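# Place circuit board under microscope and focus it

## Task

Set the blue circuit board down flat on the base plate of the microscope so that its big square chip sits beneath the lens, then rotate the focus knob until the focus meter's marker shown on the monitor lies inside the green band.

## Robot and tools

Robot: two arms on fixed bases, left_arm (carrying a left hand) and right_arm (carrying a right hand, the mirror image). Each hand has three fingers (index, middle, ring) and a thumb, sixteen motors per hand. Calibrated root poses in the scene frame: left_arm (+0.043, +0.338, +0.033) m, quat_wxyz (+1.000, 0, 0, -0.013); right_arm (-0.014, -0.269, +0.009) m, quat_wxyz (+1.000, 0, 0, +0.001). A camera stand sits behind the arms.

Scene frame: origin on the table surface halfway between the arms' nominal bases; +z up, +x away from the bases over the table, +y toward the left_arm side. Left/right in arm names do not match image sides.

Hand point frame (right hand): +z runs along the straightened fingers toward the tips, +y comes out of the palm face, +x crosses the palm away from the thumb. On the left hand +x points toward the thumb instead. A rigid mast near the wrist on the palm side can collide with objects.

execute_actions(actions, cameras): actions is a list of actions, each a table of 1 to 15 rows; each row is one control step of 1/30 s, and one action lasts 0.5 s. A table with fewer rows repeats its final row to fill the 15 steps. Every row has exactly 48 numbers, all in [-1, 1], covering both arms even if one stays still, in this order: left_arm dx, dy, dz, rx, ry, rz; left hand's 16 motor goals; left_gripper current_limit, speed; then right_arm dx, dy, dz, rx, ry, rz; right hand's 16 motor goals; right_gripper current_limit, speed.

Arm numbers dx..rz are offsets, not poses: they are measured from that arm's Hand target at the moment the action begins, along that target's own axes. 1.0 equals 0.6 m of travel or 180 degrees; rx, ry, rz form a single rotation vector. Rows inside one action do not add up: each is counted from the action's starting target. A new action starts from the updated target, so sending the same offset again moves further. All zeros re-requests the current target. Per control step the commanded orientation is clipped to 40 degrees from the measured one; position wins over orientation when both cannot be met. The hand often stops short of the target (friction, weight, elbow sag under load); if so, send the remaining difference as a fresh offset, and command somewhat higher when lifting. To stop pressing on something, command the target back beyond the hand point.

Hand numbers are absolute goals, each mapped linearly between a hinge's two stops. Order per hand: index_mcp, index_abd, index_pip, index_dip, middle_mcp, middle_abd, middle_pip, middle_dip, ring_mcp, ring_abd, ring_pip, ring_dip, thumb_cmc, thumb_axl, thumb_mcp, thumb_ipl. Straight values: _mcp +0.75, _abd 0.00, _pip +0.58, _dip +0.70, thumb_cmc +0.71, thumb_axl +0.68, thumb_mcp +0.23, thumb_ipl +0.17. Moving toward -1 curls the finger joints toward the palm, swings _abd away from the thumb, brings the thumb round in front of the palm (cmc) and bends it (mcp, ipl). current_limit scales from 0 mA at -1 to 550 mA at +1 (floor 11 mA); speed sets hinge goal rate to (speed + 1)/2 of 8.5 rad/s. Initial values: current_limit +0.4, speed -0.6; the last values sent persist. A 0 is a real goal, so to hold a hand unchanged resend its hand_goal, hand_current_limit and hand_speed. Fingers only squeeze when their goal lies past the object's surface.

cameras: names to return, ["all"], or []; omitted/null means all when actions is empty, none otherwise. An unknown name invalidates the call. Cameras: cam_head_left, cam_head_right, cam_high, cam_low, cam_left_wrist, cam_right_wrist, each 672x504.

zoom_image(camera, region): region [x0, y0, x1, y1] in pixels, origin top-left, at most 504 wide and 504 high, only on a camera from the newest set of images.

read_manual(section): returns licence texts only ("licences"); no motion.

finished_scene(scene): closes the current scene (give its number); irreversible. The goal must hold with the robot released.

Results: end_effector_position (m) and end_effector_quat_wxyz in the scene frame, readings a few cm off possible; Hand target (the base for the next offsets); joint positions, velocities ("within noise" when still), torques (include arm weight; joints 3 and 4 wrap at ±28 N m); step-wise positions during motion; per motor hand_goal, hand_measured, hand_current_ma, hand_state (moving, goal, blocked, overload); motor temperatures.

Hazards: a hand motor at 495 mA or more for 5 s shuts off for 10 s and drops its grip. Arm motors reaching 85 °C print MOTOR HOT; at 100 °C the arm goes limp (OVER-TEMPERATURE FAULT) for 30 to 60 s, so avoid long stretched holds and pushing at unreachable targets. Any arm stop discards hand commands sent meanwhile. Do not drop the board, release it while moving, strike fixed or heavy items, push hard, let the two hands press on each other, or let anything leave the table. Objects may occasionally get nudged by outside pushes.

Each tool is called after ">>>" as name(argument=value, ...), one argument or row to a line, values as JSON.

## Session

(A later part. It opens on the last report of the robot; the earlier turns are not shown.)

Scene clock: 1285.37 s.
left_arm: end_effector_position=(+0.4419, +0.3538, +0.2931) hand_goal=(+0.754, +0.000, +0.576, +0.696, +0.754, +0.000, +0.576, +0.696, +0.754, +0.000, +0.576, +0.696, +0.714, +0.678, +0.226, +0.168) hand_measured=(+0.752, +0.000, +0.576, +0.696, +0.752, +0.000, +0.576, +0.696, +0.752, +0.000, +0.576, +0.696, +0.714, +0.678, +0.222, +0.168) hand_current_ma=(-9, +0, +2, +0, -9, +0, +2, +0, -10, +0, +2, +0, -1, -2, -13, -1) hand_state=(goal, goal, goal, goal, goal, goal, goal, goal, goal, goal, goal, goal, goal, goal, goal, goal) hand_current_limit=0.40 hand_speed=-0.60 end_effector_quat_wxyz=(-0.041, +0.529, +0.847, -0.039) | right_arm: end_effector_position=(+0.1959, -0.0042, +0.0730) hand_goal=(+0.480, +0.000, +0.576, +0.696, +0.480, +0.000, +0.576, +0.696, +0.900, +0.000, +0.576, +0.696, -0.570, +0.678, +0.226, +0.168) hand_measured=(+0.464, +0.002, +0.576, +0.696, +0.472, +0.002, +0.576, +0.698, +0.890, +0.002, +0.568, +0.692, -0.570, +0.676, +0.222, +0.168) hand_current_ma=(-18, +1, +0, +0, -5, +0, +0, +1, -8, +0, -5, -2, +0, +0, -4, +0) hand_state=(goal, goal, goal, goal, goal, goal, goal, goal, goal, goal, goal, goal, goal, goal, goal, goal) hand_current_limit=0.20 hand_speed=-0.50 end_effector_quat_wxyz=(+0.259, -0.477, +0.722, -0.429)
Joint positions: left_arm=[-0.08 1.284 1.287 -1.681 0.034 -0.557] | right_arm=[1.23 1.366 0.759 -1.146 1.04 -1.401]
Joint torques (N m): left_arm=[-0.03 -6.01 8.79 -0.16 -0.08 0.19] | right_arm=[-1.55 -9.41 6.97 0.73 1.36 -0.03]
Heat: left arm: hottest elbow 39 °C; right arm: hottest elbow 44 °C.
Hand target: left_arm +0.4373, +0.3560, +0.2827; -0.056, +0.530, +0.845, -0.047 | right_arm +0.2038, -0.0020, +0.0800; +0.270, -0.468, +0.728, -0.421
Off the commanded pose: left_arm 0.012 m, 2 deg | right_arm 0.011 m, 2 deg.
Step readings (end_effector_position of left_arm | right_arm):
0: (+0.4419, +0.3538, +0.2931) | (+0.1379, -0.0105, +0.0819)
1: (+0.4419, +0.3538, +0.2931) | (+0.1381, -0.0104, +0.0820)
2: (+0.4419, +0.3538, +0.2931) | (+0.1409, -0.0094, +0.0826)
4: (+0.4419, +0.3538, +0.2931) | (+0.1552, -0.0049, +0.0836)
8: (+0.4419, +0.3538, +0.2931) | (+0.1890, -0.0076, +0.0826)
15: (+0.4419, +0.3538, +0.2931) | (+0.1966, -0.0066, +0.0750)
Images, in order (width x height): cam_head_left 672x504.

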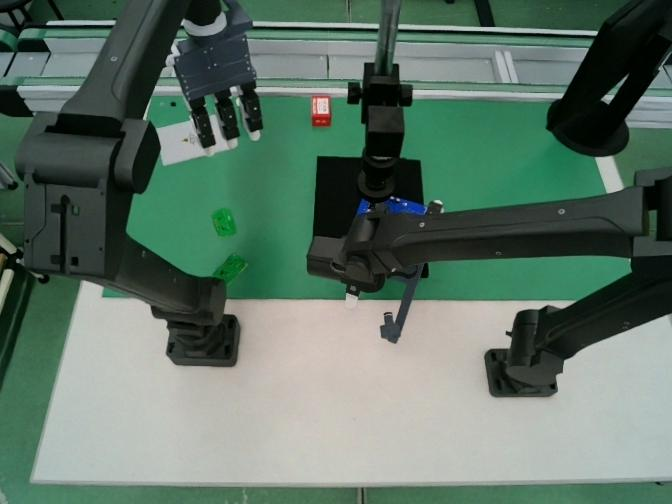

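>>> execute_actions(
  actions=[
    [[0,0,0,0,0,0,0.754,0,0.576,0.696,0.754,0,0.576,0.696,0.754,0,0.576,0.696,0.714,0.678,0.226,0.168,0.4,-0.6,0,0.0361,0.0208,0,0,0,0.479,0,0.576,0.696,0.479,0,0.576,0.696,0.9,0,0.576,0.696,-0.571,0.678,0.226,0.168,0.2,-0.5]],
    [[0,0,0,0,0,0,0.754,0,0.576,0.696,0.754,0,0.576,0.696,0.754,0,0.576,0.696,0.714,0.678,0.226,0.168,0.4,-0.6,0.00375,0.0101,-0.0176,0,0,0,0.479,0,0.576,0.696,0.479,0,0.576,0.696,0.9,0,0.576,0.696,-0.571,0.678,0.226,0.168,0.2,-0.5]],
  ],
  cameras=["cam_head_left","cam_low"],
)

>>> zoom_image(
  camera="cam_head_left",
  region=[315, 150, 445, 248],
)

>>> zoom_image(
  camera="cam_low",
  region=[350, 180, 480, 278],
)

Scene clock: 1306.53 s.
left_arm: end_effector_position=(+0.4419, +0.3538, +0.2931) hand_goal=(+0.754, +0.000, +0.576, +0.696, +0.754, +0.000, +0.576, +0.696, +0.754, +0.000, +0.576, +0.696, +0.714, +0.678, +0.226, +0.168) hand_measured=(+0.752, +0.000, +0.576, +0.696, +0.752, +0.000, +0.576, +0.696, +0.752, +0.000, +0.576, +0.696, +0.714, +0.678, +0.222, +0.168) hand_current_ma=(-9, +0, +2, +0, -9, +0, +2, +0, -10, +0, +2, +0, -1, -2, -13, -1) hand_state=(goal, goal, goal, goal, goal, goal, goal, goal, goal, goal, goal, goal, goal, goal, goal, goal) hand_current_limit=0.40 hand_speed=-0.60 end_effector_quat_wxyz=(-0.041, +0.529, +0.847, -0.039) | right_arm: end_effector_position=(+0.1981, +0.0019, +0.0633) hand_goal=(+0.480, +0.000, +0.576, +0.696, +0.480, +0.000, +0.576, +0.696, +0.900, +0.000, +0.576, +0.696, -0.570, +0.678, +0.226, +0.168) hand_measured=(+0.490, -0.004, +0.584, +0.700, +0.492, +0.000, +0.584, +0.698, +0.890, +0.002, +0.568, +0.692, -0.570, +0.676, +0.222, +0.168) hand_current_ma=(+9, -2, +5, +2, +11, +0, +5, +1, -8, +0, -5, -2, +0, +0, -4, +0) hand_state=(goal, goal, goal, goal, goal, goal, goal, goal, goal, goal, goal, goal, goal, goal, goal, goal) hand_current_limit=0.20 hand_speed=-0.50 end_effector_quat_wxyz=(+0.280, -0.460, +0.730, -0.420)
Joint positions: left_arm=[-0.08 1.284 1.287 -1.681 0.034 -0.557] | right_arm=[1.237 1.378 0.733 -1.082 1.052 -1.366]
Joint torques (N m): left_arm=[-0.38 -6.24 8.77 -0.17 -0.09 0.2] | right_arm=[0.73 -6.42 6.34 -0.18 0.46 0.18]
Heat: left arm: hottest elbow 39 °C; right arm: hottest elbow 41 °C.
Hand target: left_arm +0.4373, +0.3560, +0.2827; -0.056, +0.530, +0.845, -0.047 | right_arm +0.1918, +0.0008, +0.0550; +0.270, -0.468, +0.728, -0.421
Off the commanded pose: left_arm 0.012 m, 2 deg | right_arm 0.010 m, 2 deg.
Step readings (end_effector_position of left_arm | right_arm):
0: (+0.4419, +0.3538, +0.2931) | (+0.1959, -0.0042, +0.0729)
1: (+0.4419, +0.3538, +0.2931) | (+0.1959, -0.0042, +0.0728)
2: (+0.4419, +0.3538, +0.2931) | (+0.1962, -0.0037, +0.0721)
4: (+0.4419, +0.3538, +0.2931) | (+0.1973, -0.0008, +0.0693)
8: (+0.4419, +0.3538, +0.2931) | (+0.1993, +0.0021, +0.0664)
15: (+0.4419, +0.3538, +0.2931) | (+0.2001, +0.0029, +0.0651)
16: (+0.4419, +0.3538, +0.2931) | (+0.2001, +0.0029, +0.0651)
17: (+0.4419, +0.3538, +0.2931) | (+0.2001, +0.0029, +0.0650)
19: (+0.4419, +0.3538, +0.2931) | (+0.1999, +0.0024, +0.0647)
23: (+0.4419, +0.3538, +0.2931) | (+0.1987, +0.0021, +0.0639)
30: (+0.4419, +0.3538, +0.2931) | (+0.1980, +0.0018, +0.0633)
Images, in order (width x height): cam_head_left 672x504, cam_low 672x504.

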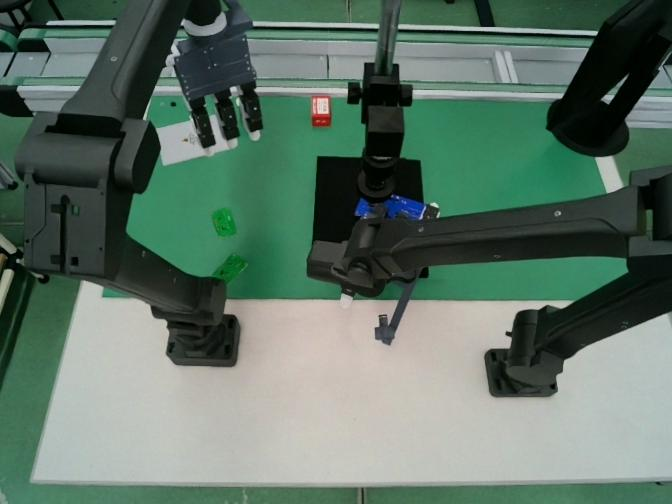

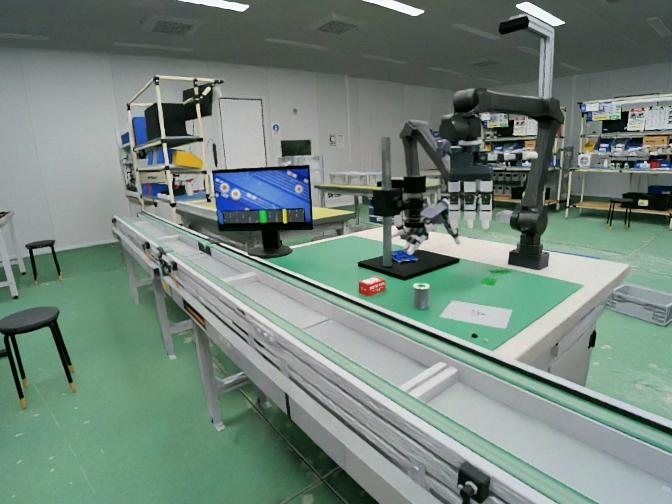

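Scaled by 3.877.

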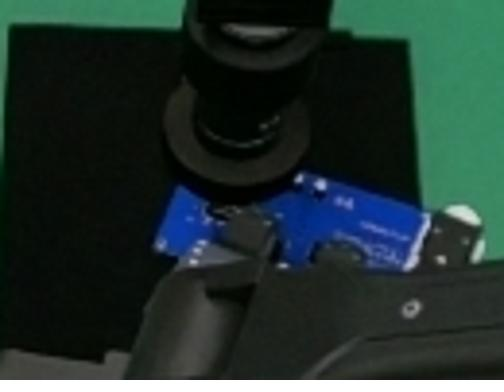

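Scaled by 3.877.

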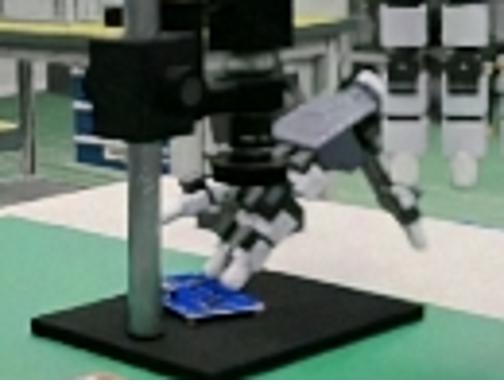

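>>> execute_actions(
  actions=[
    [[0,0,0,0,0,0,0.754,0,0.576,0.696,0.754,0,0.576,0.696,0.754,0,0.576,0.696,0.714,0.678,0.226,0.168,0.4,-0.6,0.00375,0.0101,-0.0176,0,0,0,0.479,0,0.576,0.696,0.479,0,0.576,0.696,0.9,0,0.576,0.696,-0.571,0.678,0.226,0.168,0.2,-0.5]],
  ],
  cameras=["cam_head_left","cam_low"],
)

>>> zoom_image(
  camera="cam_head_left",
  region=[315, 150, 445, 248],
)

>>> zoom_image(
  camera="cam_low",
  region=[350, 180, 480, 278],
)

Scene clock: 1311.83 s.
left_arm: end_effector_position=(+0.4419, +0.3538, +0.2931) hand_goal=(+0.754, +0.000, +0.576, +0.696, +0.754, +0.000, +0.576, +0.696, +0.754, +0.000, +0.576, +0.696, +0.714, +0.678, +0.226, +0.168) hand_measured=(+0.752, +0.000, +0.576, +0.696, +0.752, +0.000, +0.576, +0.696, +0.752, +0.000, +0.576, +0.696, +0.714, +0.678, +0.222, +0.168) hand_current_ma=(-9, +0, +2, +0, -9, +0, +2, +0, -10, +0, +2, +0, -1, -2, -13, -1) hand_state=(goal, goal, goal, goal, goal, goal, goal, goal, goal, goal, goal, goal, goal, goal, goal, goal) hand_current_limit=0.40 hand_speed=-0.60 end_effector_quat_wxyz=(-0.041, +0.529, +0.847, -0.039) | right_arm: end_effector_position=(+0.1835, +0.0014, +0.0568) hand_goal=(+0.480, +0.000, +0.576, +0.696, +0.480, +0.000, +0.576, +0.696, +0.900, +0.000, +0.576, +0.696, -0.570, +0.678, +0.226, +0.168) hand_measured=(+0.478, +0.002, +0.580, +0.700, +0.480, +0.006, +0.578, +0.698, +0.890, +0.002, +0.568, +0.692, -0.570, +0.676, +0.222, +0.168) hand_current_ma=(+0, +1, +2, +2, +0, +2, +1, +1, -8, +0, -5, -2, +0, +0, -4, +0) hand_state=(goal, goal, goal, goal, goal, goal, goal, goal, goal, goal, goal, goal, goal, goal, goal, goal) hand_current_limit=0.20 hand_speed=-0.50 end_effector_quat_wxyz=(+0.273, -0.465, +0.730, -0.421)
Joint positions: left_arm=[-0.08 1.284 1.287 -1.681 0.034 -0.557] | right_arm=[1.277 1.4 0.733 -1.14 1.034 -1.291]
Joint torques (N m): left_arm=[-0.09 -6.07 8.79 -0.16 -0.09 0.19] | right_arm=[0.56 -7.18 6.78 -0.43 0.75 0.18]
Heat: left arm: hottest elbow 39 °C; right arm: hottest elbow 41 °C.
Hand target: left_arm +0.4373, +0.3560, +0.2827; -0.056, +0.530, +0.845, -0.047 | right_arm +0.1798, +0.0038, +0.0550; +0.270, -0.468, +0.728, -0.421
Off the commanded pose: left_arm 0.012 m, 2 deg | right_arm 0.005 m, 1 deg.
Step readings (end_effector_position of left_arm | right_arm):
0: (+0.4419, +0.3538, +0.2931) | (+0.1980, +0.0020, +0.0633)
1: (+0.4419, +0.3538, +0.2931) | (+0.1980, +0.0020, +0.0633)
2: (+0.4419, +0.3538, +0.2931) | (+0.1971, +0.0014, +0.0633)
4: (+0.4419, +0.3538, +0.2931) | (+0.1946, +0.0010, +0.0627)
8: (+0.4419, +0.3538, +0.2931) | (+0.1876, +0.0012, +0.0599)
15: (+0.4419, +0.3538, +0.2931) | (+0.1832, +0.0012, +0.0566)
Images, in order (width x height): cam_head_left 672x504, cam_low 672x504.

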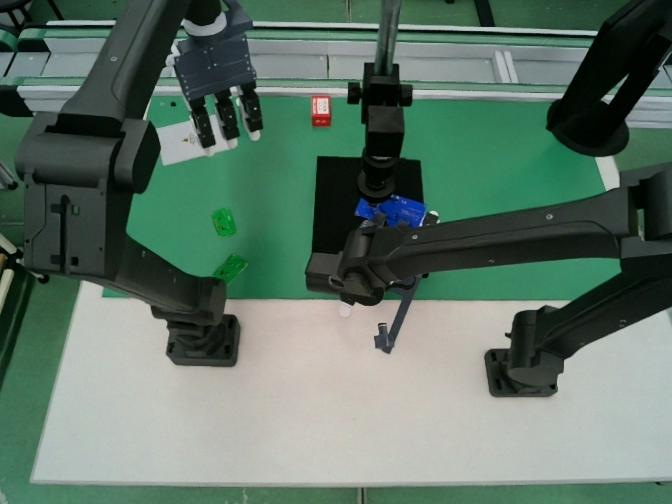

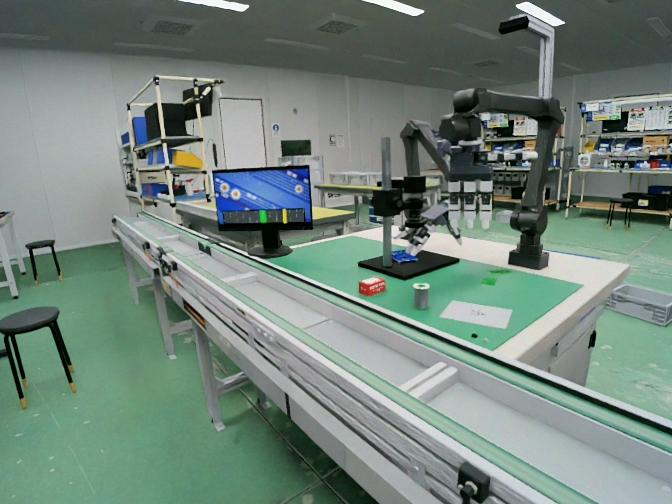

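Scaled by 3.877.

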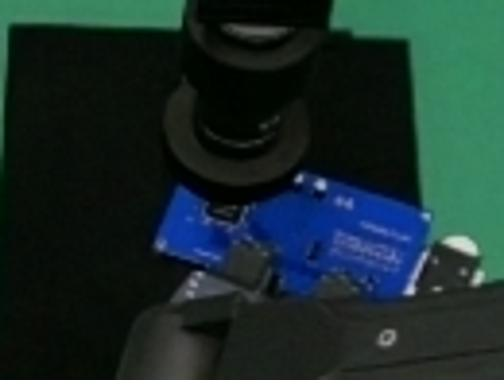

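Scaled by 3.877.

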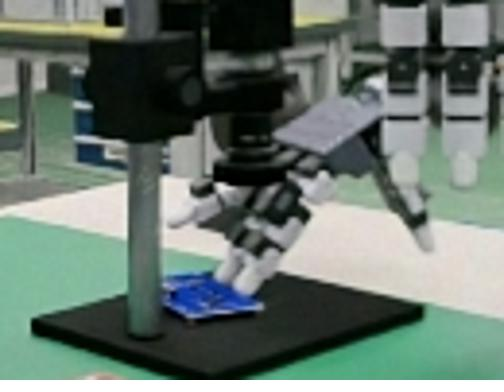

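>>> execute_actions(
  actions=[
    [[0,0,0,0,0,0,0.754,0,0.576,0.696,0.754,0,0.576,0.696,0.754,0,0.576,0.696,0.714,0.678,0.226,0.168,0.4,-0.6,0,-0.0216,-0.0125,0,0,0,0.479,0,0.576,0.696,0.479,0,0.576,0.696,0.9,0,0.576,0.696,-0.571,0.678,0.226,0.168,0.2,-0.5],[0,0,0,0,0,0,0.754,0,0.576,0.696,0.754,0,0.576,0.696,0.754,0,0.576,0.696,0.714,0.678,0.226,0.168,0.4,-0.6,0,-0.0433,-0.025,0,0,0,0.479,0,0.576,0.696,0.479,0,0.576,0.696,0.9,0,0.576,0.696,-0.571,0.678,0.226,0.168,0.2,-0.5],[0,0,0,0,0,0,0.754,0,0.576,0.696,0.754,0,0.576,0.696,0.754,0,0.576,0.696,0.714,0.678,0.226,0.168,0.4,-0.6,0,-0.0433,-0.025,0,0,0,0.5,0,0.576,0.696,0.5,0,0.576,0.696,0.9,0,0.576,0.696,-0.571,0.678,0.226,0.168,0.2,-0.5],[0,0,0,0,0,0,0.754,0,0.576,0.696,0.754,0,0.576,0.696,0.754,0,0.576,0.696,0.714,0.678,0.226,0.168,0.4,-0.6,0,-0.0433,-0.025,0,0,0,0.55,0,0.576,0.696,0.55,0,0.576,0.696,0.9,0,0.576,0.696,-0.571,0.678,0.226,0.168,0.2,-0.5],[0,0,0,0,0,0,0.754,0,0.576,0.696,0.754,0,0.576,0.696,0.754,0,0.576,0.696,0.714,0.678,0.226,0.168,0.4,-0.6,0,-0.055,0,0,0,0,0.616,0,0.576,0.696,0.616,0,0.576,0.696,0.9,0,0.576,0.696,-0.571,0.678,0.226,0.168,0.2,-0.5],[0,0,0,0,0,0,0.754,0,0.576,0.696,0.754,0,0.576,0.696,0.754,0,0.576,0.696,0.714,0.678,0.226,0.168,0.4,-0.6,0,-0.070,0.0212,0,0,0,0.616,0,0.576,0.696,0.616,0,0.576,0.696,0.9,0,0.576,0.696,-0.571,0.678,0.226,0.168,0.2,-0.5]],
  ],
  cameras=["cam_head_left","cam_low"],
)

>>> zoom_image(
  camera="cam_head_left",
  region=[315, 150, 445, 248],
)

>>> zoom_image(
  camera="cam_low",
  region=[350, 180, 480, 278],
)

Scene clock: 1359.63 s.
left_arm: end_effector_position=(+0.4419, +0.3538, +0.2931) hand_goal=(+0.754, +0.000, +0.576, +0.696, +0.754, +0.000, +0.576, +0.696, +0.754, +0.000, +0.576, +0.696, +0.714, +0.678, +0.226, +0.168) hand_measured=(+0.752, +0.000, +0.576, +0.696, +0.752, +0.000, +0.576, +0.696, +0.752, +0.000, +0.576, +0.696, +0.714, +0.678, +0.222, +0.168) hand_current_ma=(-9, +0, +2, +0, -9, +0, +2, +0, -10, +0, +2, +0, -1, -2, -13, -1) hand_state=(goal, goal, goal, goal, goal, goal, goal, goal, goal, goal, goal, goal, goal, goal, goal, goal) hand_current_limit=0.40 hand_speed=-0.60 end_effector_quat_wxyz=(-0.041, +0.529, +0.847, -0.039) | right_arm: end_effector_position=(+0.1951, -0.0181, +0.0744) hand_goal=(+0.616, +0.000, +0.576, +0.696, +0.616, +0.000, +0.576, +0.696, +0.900, +0.000, +0.576, +0.696, -0.570, +0.678, +0.226, +0.168) hand_measured=(+0.588, +0.002, +0.576, +0.698, +0.600, +0.002, +0.576, +0.698, +0.890, +0.002, +0.570, +0.692, -0.570, +0.676, +0.222, +0.168) hand_current_ma=(-39, +1, +0, +1, -18, +1, +0, +1, -8, +0, -4, -2, +0, +0, -4, +0) hand_state=(blocked, goal, goal, goal, goal, goal, goal, goal, goal, goal, goal, goal, goal, goal, goal, goal) hand_current_limit=0.20 hand_speed=-0.50 end_effector_quat_wxyz=(+0.248, -0.485, +0.720, -0.430)
Joint positions: left_arm=[-0.08 1.284 1.287 -1.681 0.034 -0.557] | right_arm=[1.209 1.327 0.733 -1.135 1.031 -1.456]
Joint torques (N m): left_arm=[-0.15 -6.18 8.77 -0.18 -0.09 0.19] | right_arm=[-1.96 -8.76 7.82 1.26 1.7 -0.04]
Heat: left arm: hottest elbow 39 °C; right arm: hottest elbow 41 °C.
Hand target: left_arm +0.4373, +0.3560, +0.2827; -0.056, +0.530, +0.845, -0.047 | right_arm +0.2089, -0.0094, +0.0851; +0.270, -0.468, +0.728, -0.421
Off the commanded pose: left_arm 0.012 m, 2 deg | right_arm 0.020 m, 3 deg.
Step readings (end_effector_position of left_arm | right_arm):
0: (+0.4419, +0.3538, +0.2931) | (+0.1835, +0.0015, +0.0568)
1: (+0.4419, +0.3538, +0.2931) | (+0.1835, +0.0014, +0.0568)
2: (+0.4419, +0.3538, +0.2931) | (+0.1832, +0.0006, +0.0568)
4: (+0.4419, +0.3538, +0.2931) | (+0.1816, -0.0040, +0.0576)
8: (+0.4419, +0.3538, +0.2931) | (+0.1835, -0.0090, +0.0649)
15: (+0.4419, +0.3538, +0.2931) | (+0.1953, -0.0152, +0.0743)
Images, in order (width x height): cam_head_left 672x504, cam_low 672x504.

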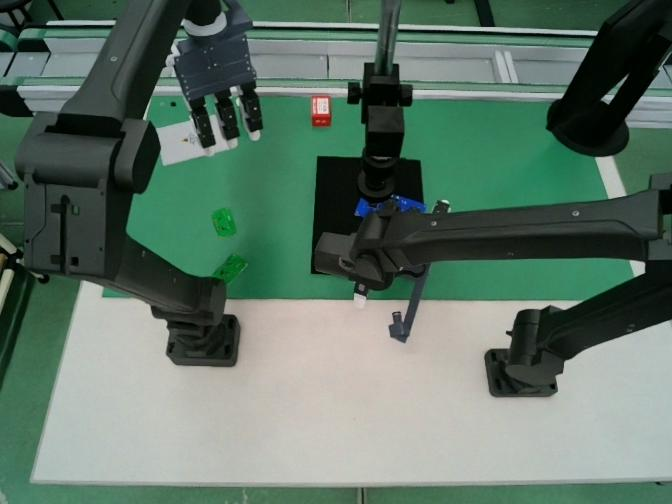

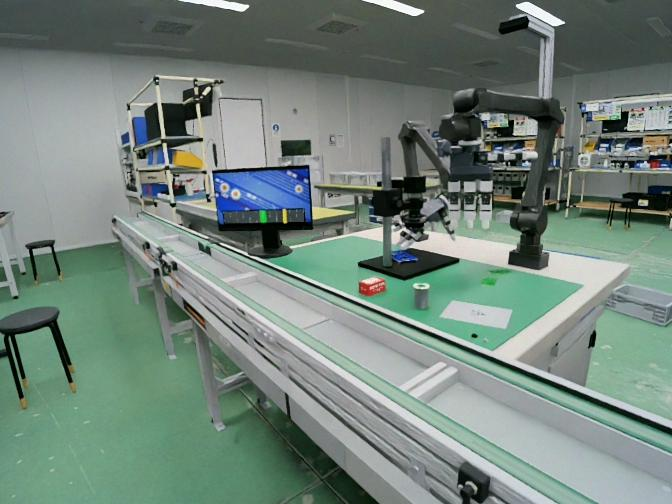

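Scaled by 3.877.

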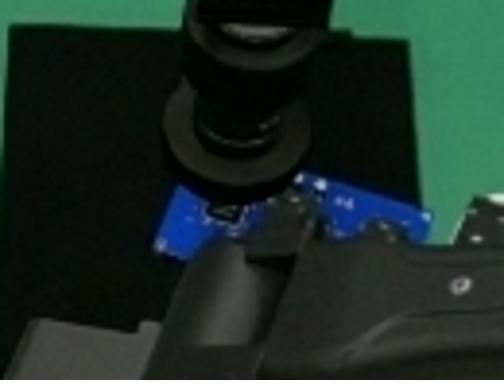

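Scaled by 3.877.

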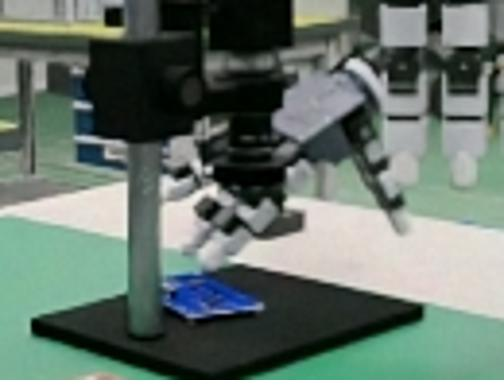

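>>> execute_actions(
  actions=[
    [[0,0,0,0,0,0,0.754,0,0.576,0.696,0.754,0,0.576,0.696,0.754,0,0.576,0.696,0.714,0.678,0.226,0.168,0.4,-0.6,0,0.0433,0.025,0,0,0,0.6,0,0.576,0.696,0.6,0,0.576,0.696,0.9,0,0.576,0.696,-0.571,0.678,0.226,0.168,0.2,-0.5]],
  ],
  cameras=["cam_head_left","cam_low"],
)

>>> zoom_image(
  camera="cam_head_left",
  region=[315, 150, 445, 248],
)

>>> zoom_image(
  camera="cam_low",
  region=[350, 180, 480, 278],
)

Scene clock: 1367.70 s.
left_arm: end_effector_position=(+0.4419, +0.3538, +0.2931) hand_goal=(+0.754, +0.000, +0.576, +0.696, +0.754, +0.000, +0.576, +0.696, +0.754, +0.000, +0.576, +0.696, +0.714, +0.678, +0.226, +0.168) hand_measured=(+0.752, +0.000, +0.576, +0.696, +0.752, +0.000, +0.576, +0.696, +0.752, +0.000, +0.576, +0.696, +0.714, +0.678, +0.222, +0.168) hand_current_ma=(-9, +0, +2, +0, -9, +0, +2, +0, -10, +0, +2, +0, -1, -2, -13, -1) hand_state=(goal, goal, goal, goal, goal, goal, goal, goal, goal, goal, goal, goal, goal, goal, goal, goal) hand_current_limit=0.40 hand_speed=-0.60 end_effector_quat_wxyz=(-0.041, +0.529, +0.847, -0.039) | right_arm: end_effector_position=(+0.2041, -0.0057, +0.0574) hand_goal=(+0.600, +0.000, +0.576, +0.696, +0.600, +0.000, +0.576, +0.696, +0.900, +0.000, +0.576, +0.696, -0.570, +0.678, +0.226, +0.168) hand_measured=(+0.586, -0.006, +0.576, +0.698, +0.594, +0.002, +0.576, +0.698, +0.890, +0.002, +0.570, +0.692, -0.570, +0.676, +0.222, +0.168) hand_current_ma=(-15, -2, +0, +1, -4, +1, +0, +1, -8, +0, -4, -2, +0, +0, -4, +0) hand_state=(goal, goal, goal, goal, goal, goal, goal, goal, goal, goal, goal, goal, goal, goal, goal, goal) hand_current_limit=0.20 hand_speed=-0.50 end_effector_quat_wxyz=(+0.272, -0.472, +0.728, -0.418)
Joint positions: left_arm=[-0.08 1.284 1.287 -1.681 0.034 -0.557] | right_arm=[1.201 1.362 0.708 -1.003 1.041 -1.468]
Joint torques (N m): left_arm=[-0.09 -6.12 8.76 -0.17 -0.08 0.19] | right_arm=[-1.61 -7.53 6.17 0.69 1.23 0]
Heat: left arm: hottest elbow 39 °C; right arm: hottest elbow 41 °C.
Hand target: left_arm +0.4373, +0.3560, +0.2827; -0.056, +0.530, +0.845, -0.047 | right_arm +0.2089, -0.0094, +0.0550; +0.270, -0.468, +0.728, -0.421
Off the commanded pose: left_arm 0.012 m, 2 deg | right_arm 0.007 m, 1 deg.
Step readings (end_effector_position of left_arm | right_arm):
0: (+0.4419, +0.3538, +0.2931) | (+0.1951, -0.0182, +0.0744)
1: (+0.4419, +0.3538, +0.2931) | (+0.1950, -0.0183, +0.0741)
2: (+0.4419, +0.3538, +0.2931) | (+0.1952, -0.0179, +0.0731)
4: (+0.4419, +0.3538, +0.2931) | (+0.1968, -0.0156, +0.0692)
8: (+0.4419, +0.3538, +0.2931) | (+0.2012, -0.0099, +0.0612)
15: (+0.4419, +0.3538, +0.2931) | (+0.2040, -0.0058, +0.0576)
Images, in order (width x height): cam_head_left 672x504, cam_low 672x504.

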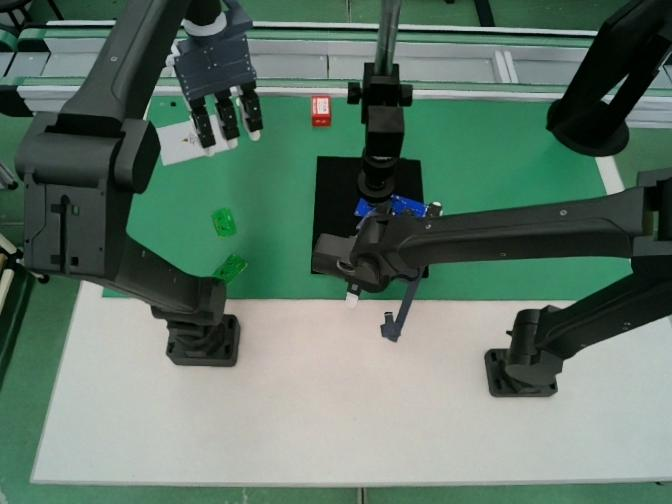

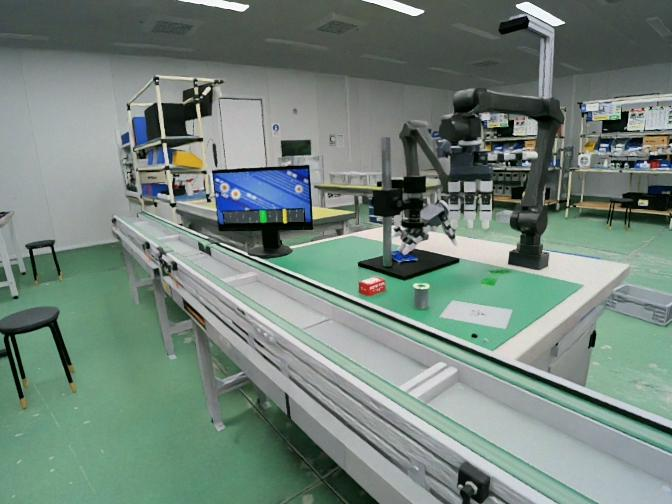

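Scaled by 3.877.

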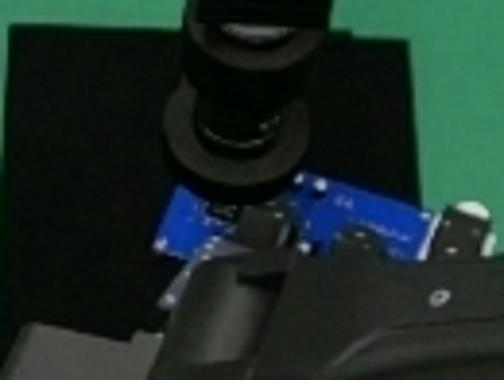

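Scaled by 3.877.

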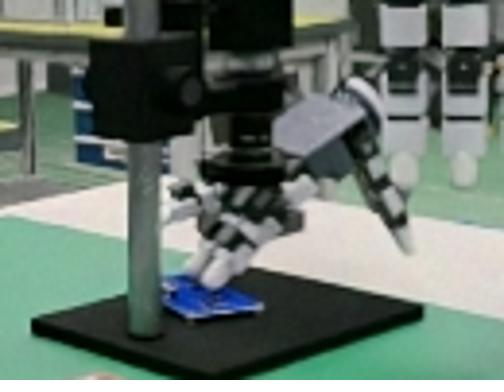

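>>> execute_actions(
  actions=[
    [[0,0,0,0,0,0,0.754,0,0.576,0.696,0.754,0,0.576,0.696,0.754,0,0.576,0.696,0.714,0.678,0.226,0.168,0.4,-0.6,0,0.0318,0.0184,0,0,0,0.575,0,0.576,0.696,0.575,0,0.576,0.696,0.9,0,0.576,0.696,-0.571,0.678,0.226,0.168,0.2,-0.5]],
    [[0,0,0,0,0,0,0.754,0,0.576,0.696,0.754,0,0.576,0.696,0.754,0,0.576,0.696,0.714,0.678,0.226,0.168,0.4,-0.6,0.00375,0.0101,-0.0176,0,0,0,0.575,0,0.576,0.696,0.575,0,0.576,0.696,0.9,0,0.576,0.696,-0.571,0.678,0.226,0.168,0.2,-0.5]],
  ],
  cameras=["cam_head_left","cam_low"],
)

>>> zoom_image(
  camera="cam_head_left",
  region=[315, 150, 445, 248],
)

>>> zoom_image(
  camera="cam_low",
  region=[350, 180, 480, 278],
)

Scene clock: 1373.97 s.
left_arm: end_effector_position=(+0.4419, +0.3538, +0.2931) hand_goal=(+0.754, +0.000, +0.576, +0.696, +0.754, +0.000, +0.576, +0.696, +0.754, +0.000, +0.576, +0.696, +0.714, +0.678, +0.226, +0.168) hand_measured=(+0.752, +0.000, +0.576, +0.696, +0.752, +0.000, +0.576, +0.696, +0.752, +0.000, +0.576, +0.696, +0.714, +0.678, +0.222, +0.168) hand_current_ma=(-9, +0, +2, +0, -9, +0, +2, +0, -10, +0, +2, +0, -1, -2, -13, -1) hand_state=(goal, goal, goal, goal, goal, goal, goal, goal, goal, goal, goal, goal, goal, goal, goal, goal) hand_current_limit=0.40 hand_speed=-0.60 end_effector_quat_wxyz=(-0.041, +0.529, +0.847, -0.039) | right_arm: end_effector_position=(+0.2072, -0.0028, +0.0456) hand_goal=(+0.576, +0.000, +0.576, +0.696, +0.576, +0.000, +0.576, +0.696, +0.900, +0.000, +0.576, +0.696, -0.570, +0.678, +0.226, +0.168) hand_measured=(+0.604, -0.008, +0.594, +0.706, +0.610, +0.006, +0.596, +0.706, +0.890, +0.002, +0.570, +0.692, -0.570, +0.676, +0.222, +0.168) hand_current_ma=(+40, -4, +17, +7, +52, +3, +22, +9, -8, +0, -4, -2, +0, +0, -4, +0) hand_state=(blocked, goal, goal, goal, blocked, goal, goal, goal, goal, goal, goal, goal, goal, goal, goal, goal) hand_current_limit=0.20 hand_speed=-0.50 end_effector_quat_wxyz=(+0.288, -0.454, +0.731, -0.421)
Joint positions: left_arm=[-0.08 1.284 1.287 -1.681 0.034 -0.557] | right_arm=[1.211 1.4 0.692 -0.968 1.067 -1.407]
Joint torques (N m): left_arm=[-0.03 -6.01 8.77 -0.2 -0.08 0.19] | right_arm=[0.73 -6.3 5.74 -0.16 0.08 0.07]
Heat: left arm: hottest elbow 39 °C; right arm: hottest elbow 40 °C.
Hand target: left_arm +0.4373, +0.3560, +0.2827; -0.056, +0.530, +0.845, -0.047 | right_arm +0.1969, -0.0065, +0.0330; +0.270, -0.468, +0.728, -0.421
Off the commanded pose: left_arm 0.012 m, 2 deg | right_arm 0.017 m, 3 deg.
Step readings (end_effector_position of left_arm | right_arm):
0: (+0.4419, +0.3538, +0.2931) | (+0.2041, -0.0057, +0.0574)
1: (+0.4419, +0.3538, +0.2931) | (+0.2042, -0.0055, +0.0574)
2: (+0.4419, +0.3538, +0.2931) | (+0.2045, -0.0054, +0.0567)
4: (+0.4419, +0.3538, +0.2931) | (+0.2065, -0.0046, +0.0546)
8: (+0.4419, +0.3538, +0.2931) | (+0.2091, -0.0028, +0.0502)
15: (+0.4419, +0.3538, +0.2931) | (+0.2098, -0.0018, +0.0483)
16: (+0.4419, +0.3538, +0.2931) | (+0.2098, -0.0018, +0.0483)
17: (+0.4419, +0.3538, +0.2931) | (+0.2099, -0.0018, +0.0482)
19: (+0.4419, +0.3538, +0.2931) | (+0.2097, -0.0023, +0.0480)
23: (+0.4419, +0.3538, +0.2931) | (+0.2081, -0.0027, +0.0466)
30: (+0.4419, +0.3538, +0.2931) | (+0.2071, -0.0029, +0.0457)
Images, in order (width x height): cam_head_left 672x504, cam_low 672x504.

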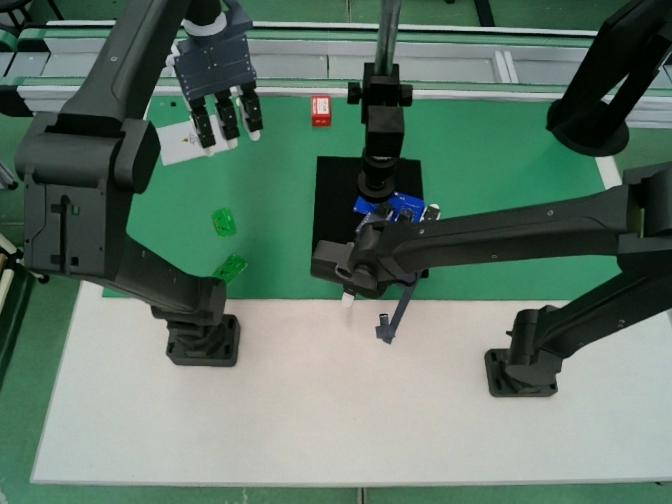

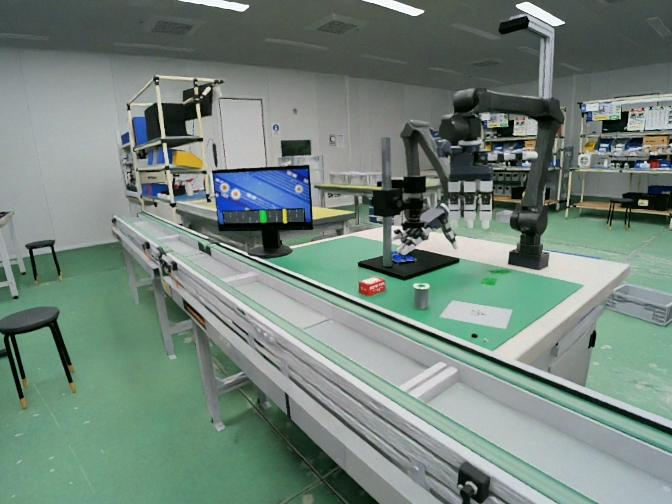

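Scaled by 3.877.

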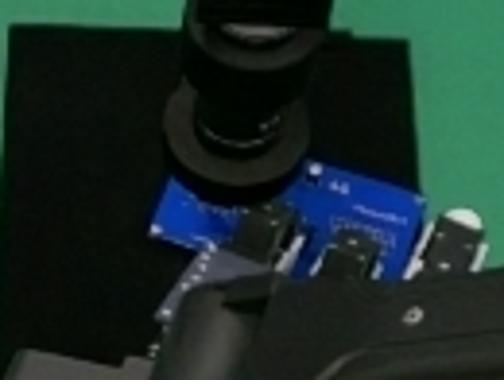

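Scaled by 3.877.

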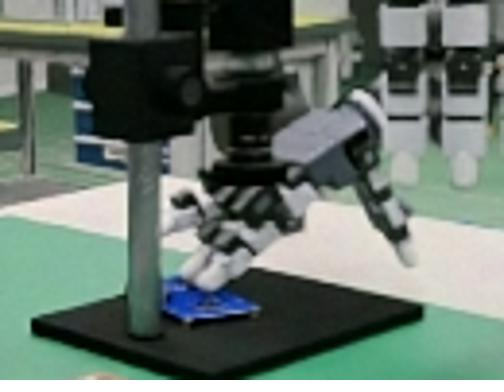

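>>> execute_actions(
  actions=[
    [[0,0,0,0,0,0,0.754,0,0.576,0.696,0.754,0,0.576,0.696,0.754,0,0.576,0.696,0.714,0.678,0.226,0.168,0.4,-0.6,0.0071,0.0169,-0.0293,0,0,0,0.575,0,0.576,0.696,0.575,0,0.576,0.696,0.9,0,0.576,0.696,-0.571,0.678,0.226,0.168,0.2,-0.5]],
  ],
  cameras=["cam_head_left","cam_low"],
)

>>> zoom_image(
  camera="cam_head_left",
  region=[315, 150, 445, 248],
)

>>> zoom_image(
  camera="cam_low",
  region=[350, 180, 480, 278],
)

Scene clock: 1379.80 s.
left_arm: end_effector_position=(+0.4419, +0.3538, +0.2931) hand_goal=(+0.754, +0.000, +0.576, +0.696, +0.754, +0.000, +0.576, +0.696, +0.754, +0.000, +0.576, +0.696, +0.714, +0.678, +0.226, +0.168) hand_measured=(+0.752, +0.000, +0.576, +0.696, +0.752, +0.000, +0.576, +0.696, +0.752, +0.000, +0.576, +0.696, +0.714, +0.678, +0.222, +0.168) hand_current_ma=(-9, +0, +2, +0, -9, +0, +2, +0, -10, +0, +2, +0, -1, -2, -13, -1) hand_state=(goal, goal, goal, goal, goal, goal, goal, goal, goal, goal, goal, goal, goal, goal, goal, goal) hand_current_limit=0.40 hand_speed=-0.60 end_effector_quat_wxyz=(-0.041, +0.529, +0.847, -0.039) | right_arm: end_effector_position=(+0.1873, -0.0032, +0.0421) hand_goal=(+0.576, +0.000, +0.576, +0.696, +0.576, +0.000, +0.576, +0.696, +0.900, +0.000, +0.576, +0.696, -0.570, +0.678, +0.226, +0.168) hand_measured=(+0.614, +0.008, +0.598, +0.708, +0.620, +0.014, +0.602, +0.710, +0.890, +0.002, +0.570, +0.692, -0.570, +0.676, +0.222, +0.168) hand_current_ma=(+64, +4, +26, +11, +81, +11, +33, +14, -8, +0, -4, -2, +0, +0, -4, +0) hand_state=(blocked, goal, blocked, goal, blocked, goal, blocked, goal, goal, goal, goal, goal, goal, goal, goal, goal) hand_current_limit=0.20 hand_speed=-0.50 end_effector_quat_wxyz=(+0.288, -0.454, +0.728, -0.424)
Joint positions: left_arm=[-0.08 1.284 1.287 -1.681 0.034 -0.557] | right_arm=[1.276 1.42 0.692 -1.069 1.063 -1.274]
Joint torques (N m): left_arm=[-0.15 -6.07 8.76 -0.13 -0.08 0.2] | right_arm=[0.85 -6.48 6.48 -0.58 -0.33 0.11]
Heat: left arm: hottest elbow 39 °C; right arm: hottest elbow 39 °C.
Hand target: left_arm +0.4373, +0.3560, +0.2827; -0.056, +0.530, +0.845, -0.047 | right_arm +0.1767, -0.0019, +0.0330; +0.270, -0.468, +0.728, -0.421
Off the commanded pose: left_arm 0.012 m, 2 deg | right_arm 0.014 m, 3 deg.
Step readings (end_effector_position of left_arm | right_arm):
0: (+0.4419, +0.3538, +0.2931) | (+0.2072, -0.0027, +0.0456)
1: (+0.4419, +0.3538, +0.2931) | (+0.2071, -0.0028, +0.0456)
2: (+0.4419, +0.3538, +0.2931) | (+0.2056, -0.0031, +0.0456)
4: (+0.4419, +0.3538, +0.2931) | (+0.2013, -0.0040, +0.0449)
8: (+0.4419, +0.3538, +0.2931) | (+0.1908, -0.0040, +0.0432)
15: (+0.4419, +0.3538, +0.2931) | (+0.1874, -0.0037, +0.0422)
Images, in order (width x height): cam_head_left 672x504, cam_low 672x504.

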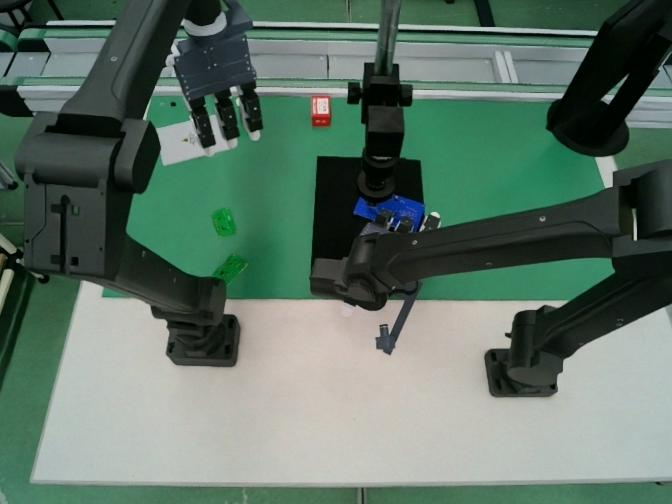

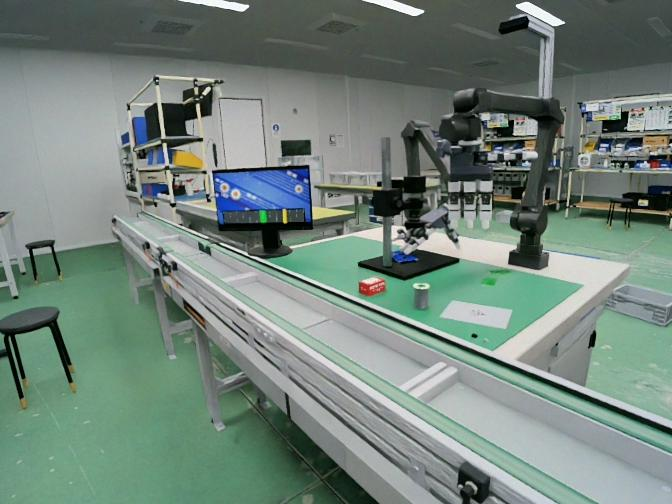

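Scaled by 3.877.

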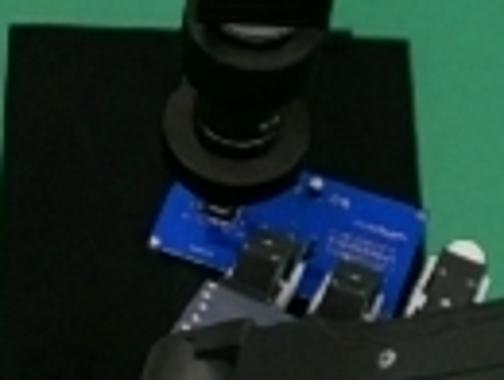

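Scaled by 3.877.

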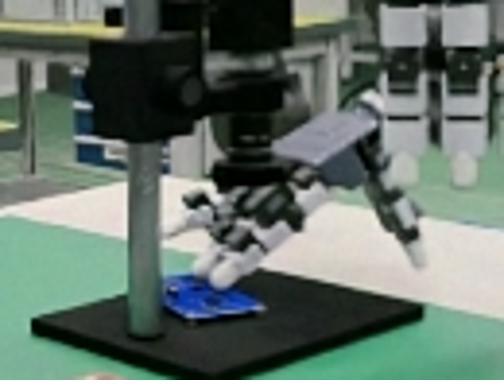

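>>> execute_actions(
  actions=[
    [[0,0,0,0,0,0,0.754,0,0.576,0.696,0.754,0,0.576,0.696,0.754,0,0.576,0.696,0.714,0.678,0.226,0.168,0.4,-0.6,0.00375,0.0101,-0.0176,0,0,0,0.575,0,0.576,0.696,0.575,0,0.576,0.696,0.9,0,0.576,0.696,-0.571,0.678,0.226,0.168,0.2,-0.5]],
  ],
  cameras=["cam_head_left","cam_low"],
)

>>> zoom_image(
  camera="cam_head_left",
  region=[315, 150, 445, 248],
)

>>> zoom_image(
  camera="cam_low",
  region=[350, 180, 480, 278],
)

Scene clock: 1407.43 s.
left_arm: end_effector_position=(+0.4419, +0.3538, +0.2931) hand_goal=(+0.754, +0.000, +0.576, +0.696, +0.754, +0.000, +0.576, +0.696, +0.754, +0.000, +0.576, +0.696, +0.714, +0.678, +0.226, +0.168) hand_measured=(+0.752, +0.000, +0.576, +0.696, +0.752, +0.000, +0.576, +0.696, +0.752, +0.000, +0.576, +0.696, +0.714, +0.678, +0.222, +0.168) hand_current_ma=(-9, +0, +2, +0, -9, +0, +2, +0, -10, +0, +2, +0, -1, -2, -13, -1) hand_state=(goal, goal, goal, goal, goal, goal, goal, goal, goal, goal, goal, goal, goal, goal, goal, goal) hand_current_limit=0.40 hand_speed=-0.60 end_effector_quat_wxyz=(-0.041, +0.529, +0.847, -0.039) | right_arm: end_effector_position=(+0.1749, -0.0045, +0.0399) hand_goal=(+0.576, +0.000, +0.576, +0.696, +0.576, +0.000, +0.576, +0.696, +0.900, +0.000, +0.576, +0.696, -0.570, +0.678, +0.226, +0.168) hand_measured=(+0.622, +0.008, +0.602, +0.710, +0.626, +0.016, +0.606, +0.712, +0.890, +0.002, +0.570, +0.692, -0.570, +0.676, +0.222, +0.168) hand_current_ma=(+85, +4, +34, +14, +99, +12, +40, +17, -8, +0, -4, -2, +0, +0, -4, +0) hand_state=(blocked, goal, blocked, goal, blocked, goal, blocked, goal, goal, goal, goal, goal, goal, goal, goal, goal) hand_current_limit=0.20 hand_speed=-0.50 end_effector_quat_wxyz=(+0.287, -0.456, +0.726, -0.427)
Joint positions: left_arm=[-0.08 1.284 1.287 -1.681 0.034 -0.557] | right_arm=[1.317 1.433 0.692 -1.131 1.056 -1.196]
Joint torques (N m): left_arm=[-0.26 -6.18 8.8 -0.2 -0.08 0.19] | right_arm=[1.03 -6.24 6.98 -0.53 -0.57 0.04]
Motor temperatures (°C): left_arm=[22 25 39 22 24 24] | right_arm=[22 26 38 22 28 24]
Heat: left arm: hottest elbow 39 °C; right arm: hottest elbow 38 °C.
Hand target: left_arm +0.4373, +0.3560, +0.2827; -0.056, +0.530, +0.845, -0.047 | right_arm +0.1647, +0.0011, +0.0330; +0.270, -0.468, +0.728, -0.421
Off the commanded pose: left_arm 0.012 m, 2 deg | right_arm 0.014 m, 3 deg.
Step readings (end_effector_position of left_arm | right_arm):
0: (+0.4419, +0.3538, +0.2931) | (+0.1874, -0.0031, +0.0421)
1: (+0.4419, +0.3538, +0.2931) | (+0.1872, -0.0032, +0.0421)
2: (+0.4419, +0.3538, +0.2931) | (+0.1866, -0.0035, +0.0420)
4: (+0.4419, +0.3538, +0.2931) | (+0.1832, -0.0043, +0.0416)
8: (+0.4419, +0.3538, +0.2931) | (+0.1764, -0.0051, +0.0405)
15: (+0.4419, +0.3538, +0.2931) | (+0.1750, -0.0049, +0.0400)
Images, in order (width x height): cam_head_left 672x504, cam_low 672x504.

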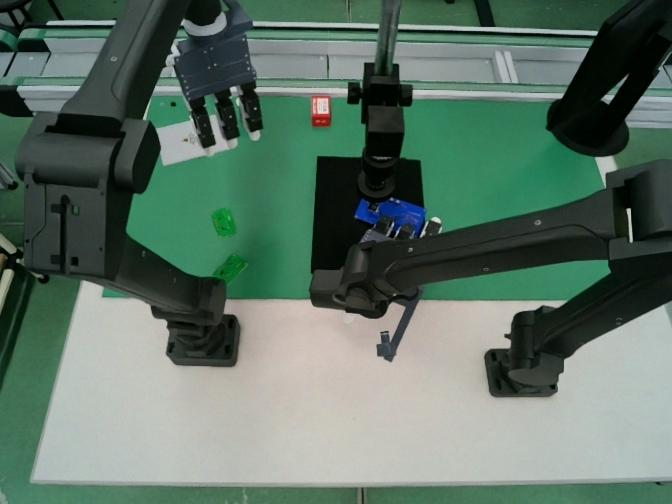

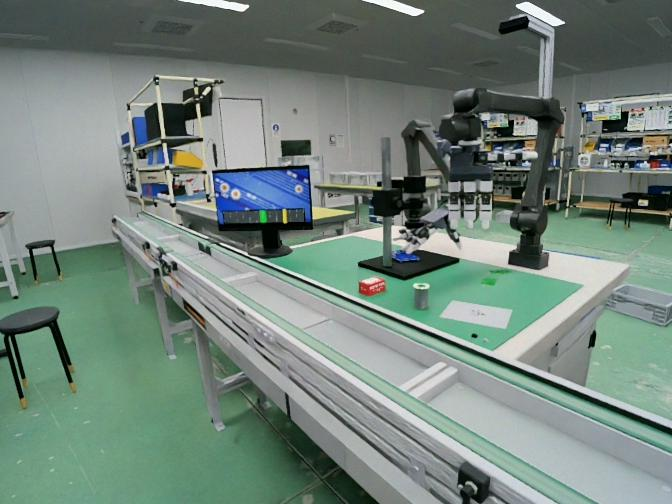

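Scaled by 3.877.

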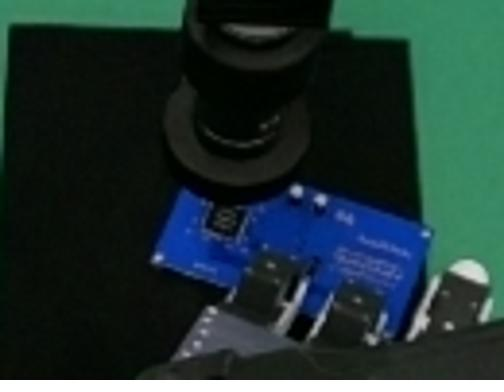

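Scaled by 3.877.

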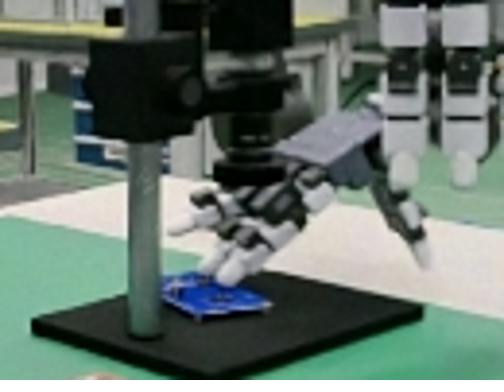

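>>> execute_actions(
  actions=[
    [[0,0,0,0,0,0,0.754,0,0.576,0.696,0.754,0,0.576,0.696,0.754,0,0.576,0.696,0.714,0.678,0.226,0.168,0.4,-0.6,-0.0008,0.0112,-0.0193,0,0,0,0.575,0,0.576,0.696,0.575,0,0.576,0.696,0.9,0,0.576,0.696,-0.571,0.678,0.226,0.168,0.2,-0.5]],
  ],
  cameras=["cam_head_left","cam_low"],
)

>>> zoom_image(
  camera="cam_head_left",
  region=[315, 150, 445, 248],
)

>>> zoom_image(
  camera="cam_low",
  region=[350, 180, 480, 278],
)

Scene clock: 1415.53 s.
left_arm: end_effector_position=(+0.4419, +0.3538, +0.2931) hand_goal=(+0.754, +0.000, +0.576, +0.696, +0.754, +0.000, +0.576, +0.696, +0.754, +0.000, +0.576, +0.696, +0.714, +0.678, +0.226, +0.168) hand_measured=(+0.752, +0.000, +0.576, +0.696, +0.752, +0.000, +0.576, +0.696, +0.752, +0.000, +0.576, +0.696, +0.714, +0.678, +0.222, +0.168) hand_current_ma=(-9, +0, +2, +0, -9, +0, +2, +0, -10, +0, +2, +0, -1, -2, -13, -1) hand_state=(goal, goal, goal, goal, goal, goal, goal, goal, goal, goal, goal, goal, goal, goal, goal, goal) hand_current_limit=0.40 hand_speed=-0.60 end_effector_quat_wxyz=(-0.041, +0.529, +0.847, -0.039) | right_arm: end_effector_position=(+0.1629, -0.0043, +0.0375) hand_goal=(+0.576, +0.000, +0.576, +0.696, +0.576, +0.000, +0.576, +0.696, +0.900, +0.000, +0.576, +0.696, -0.570, +0.678, +0.226, +0.168) hand_measured=(+0.632, +0.008, +0.608, +0.714, +0.634, +0.016, +0.610, +0.716, +0.890, +0.002, +0.570, +0.692, -0.570, +0.676, +0.222, +0.168) hand_current_ma=(+119, +5, +46, +20, +123, +13, +49, +21, -8, +0, -4, -2, +0, +0, -4, +0) hand_state=(blocked, goal, blocked, goal, blocked, goal, blocked, goal, goal, goal, goal, goal, goal, goal, goal, goal) hand_current_limit=0.20 hand_speed=-0.50 end_effector_quat_wxyz=(+0.283, -0.459, +0.723, -0.432)
Joint positions: left_arm=[-0.08 1.284 1.287 -1.681 0.034 -0.557] | right_arm=[1.357 1.456 0.7 -1.196 1.044 -1.122]
Joint torques (N m): left_arm=[-0.21 -6.07 8.81 -0.18 -0.08 0.21] | right_arm=[1.26 -6.18 7.61 -0.46 -0.67 0.03]
Heat: left arm: hottest elbow 39 °C; right arm: hottest elbow 38 °C.
Hand target: left_arm +0.4373, +0.3560, +0.2827; -0.056, +0.530, +0.845, -0.047 | right_arm +0.1527, +0.0072, +0.0330; +0.270, -0.468, +0.728, -0.421
Off the commanded pose: left_arm 0.012 m, 2 deg | right_arm 0.016 m, 2 deg.
Step readings (end_effector_position of left_arm | right_arm):
0: (+0.4419, +0.3538, +0.2931) | (+0.1750, -0.0045, +0.0399)
1: (+0.4419, +0.3538, +0.2931) | (+0.1748, -0.0046, +0.0399)
2: (+0.4419, +0.3538, +0.2931) | (+0.1741, -0.0048, +0.0398)
4: (+0.4419, +0.3538, +0.2931) | (+0.1708, -0.0052, +0.0395)
8: (+0.4419, +0.3538, +0.2931) | (+0.1641, -0.0055, +0.0378)
15: (+0.4419, +0.3538, +0.2931) | (+0.1628, -0.0048, +0.0375)
Images, in order (width x height): cam_head_left 672x504, cam_low 672x504.

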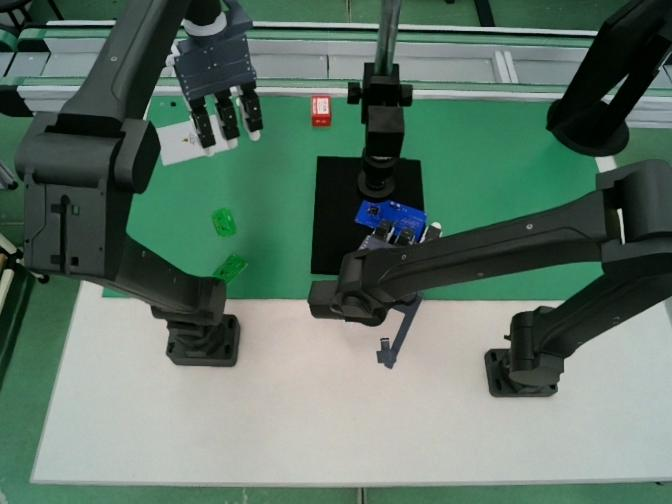

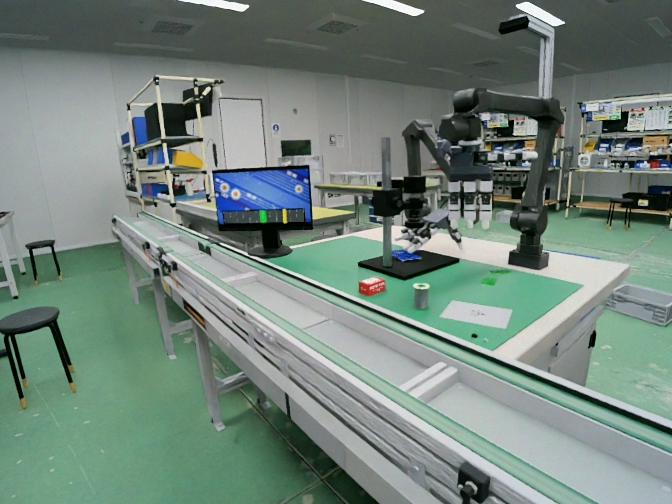

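Scaled by 3.877.

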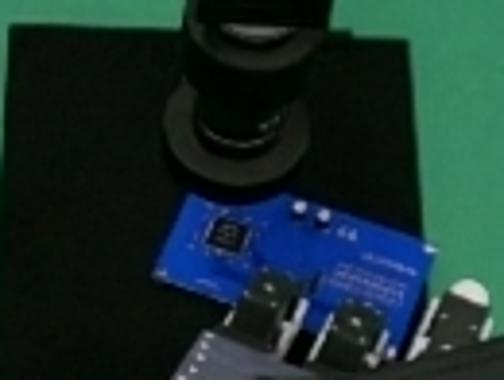

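Scaled by 3.877.

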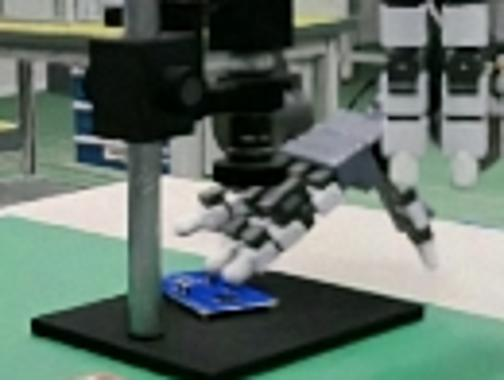

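>>> zoom_image(
  camera="cam_low",
  region=[385, 210, 435, 270],
)

>>> zoom_image(
  camera="cam_head_left",
  region=[345, 165, 430, 245],
)

Scaled by 8.400.

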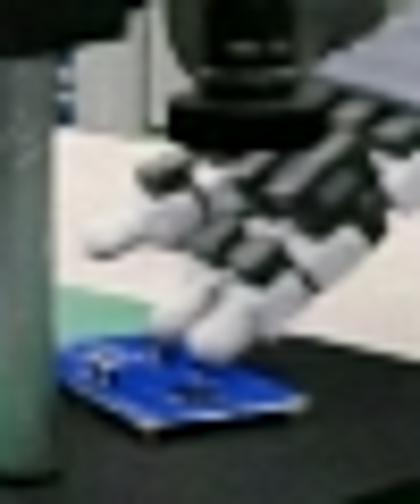

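Scaled by 5.929.

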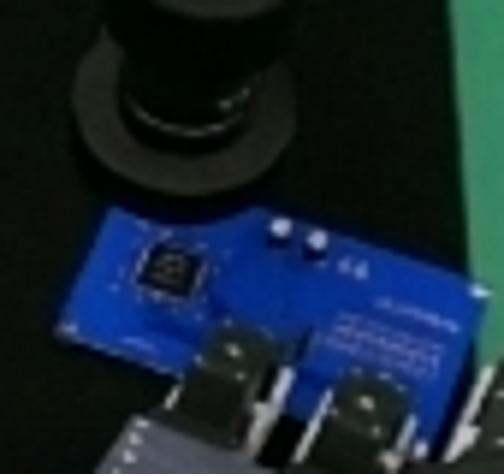

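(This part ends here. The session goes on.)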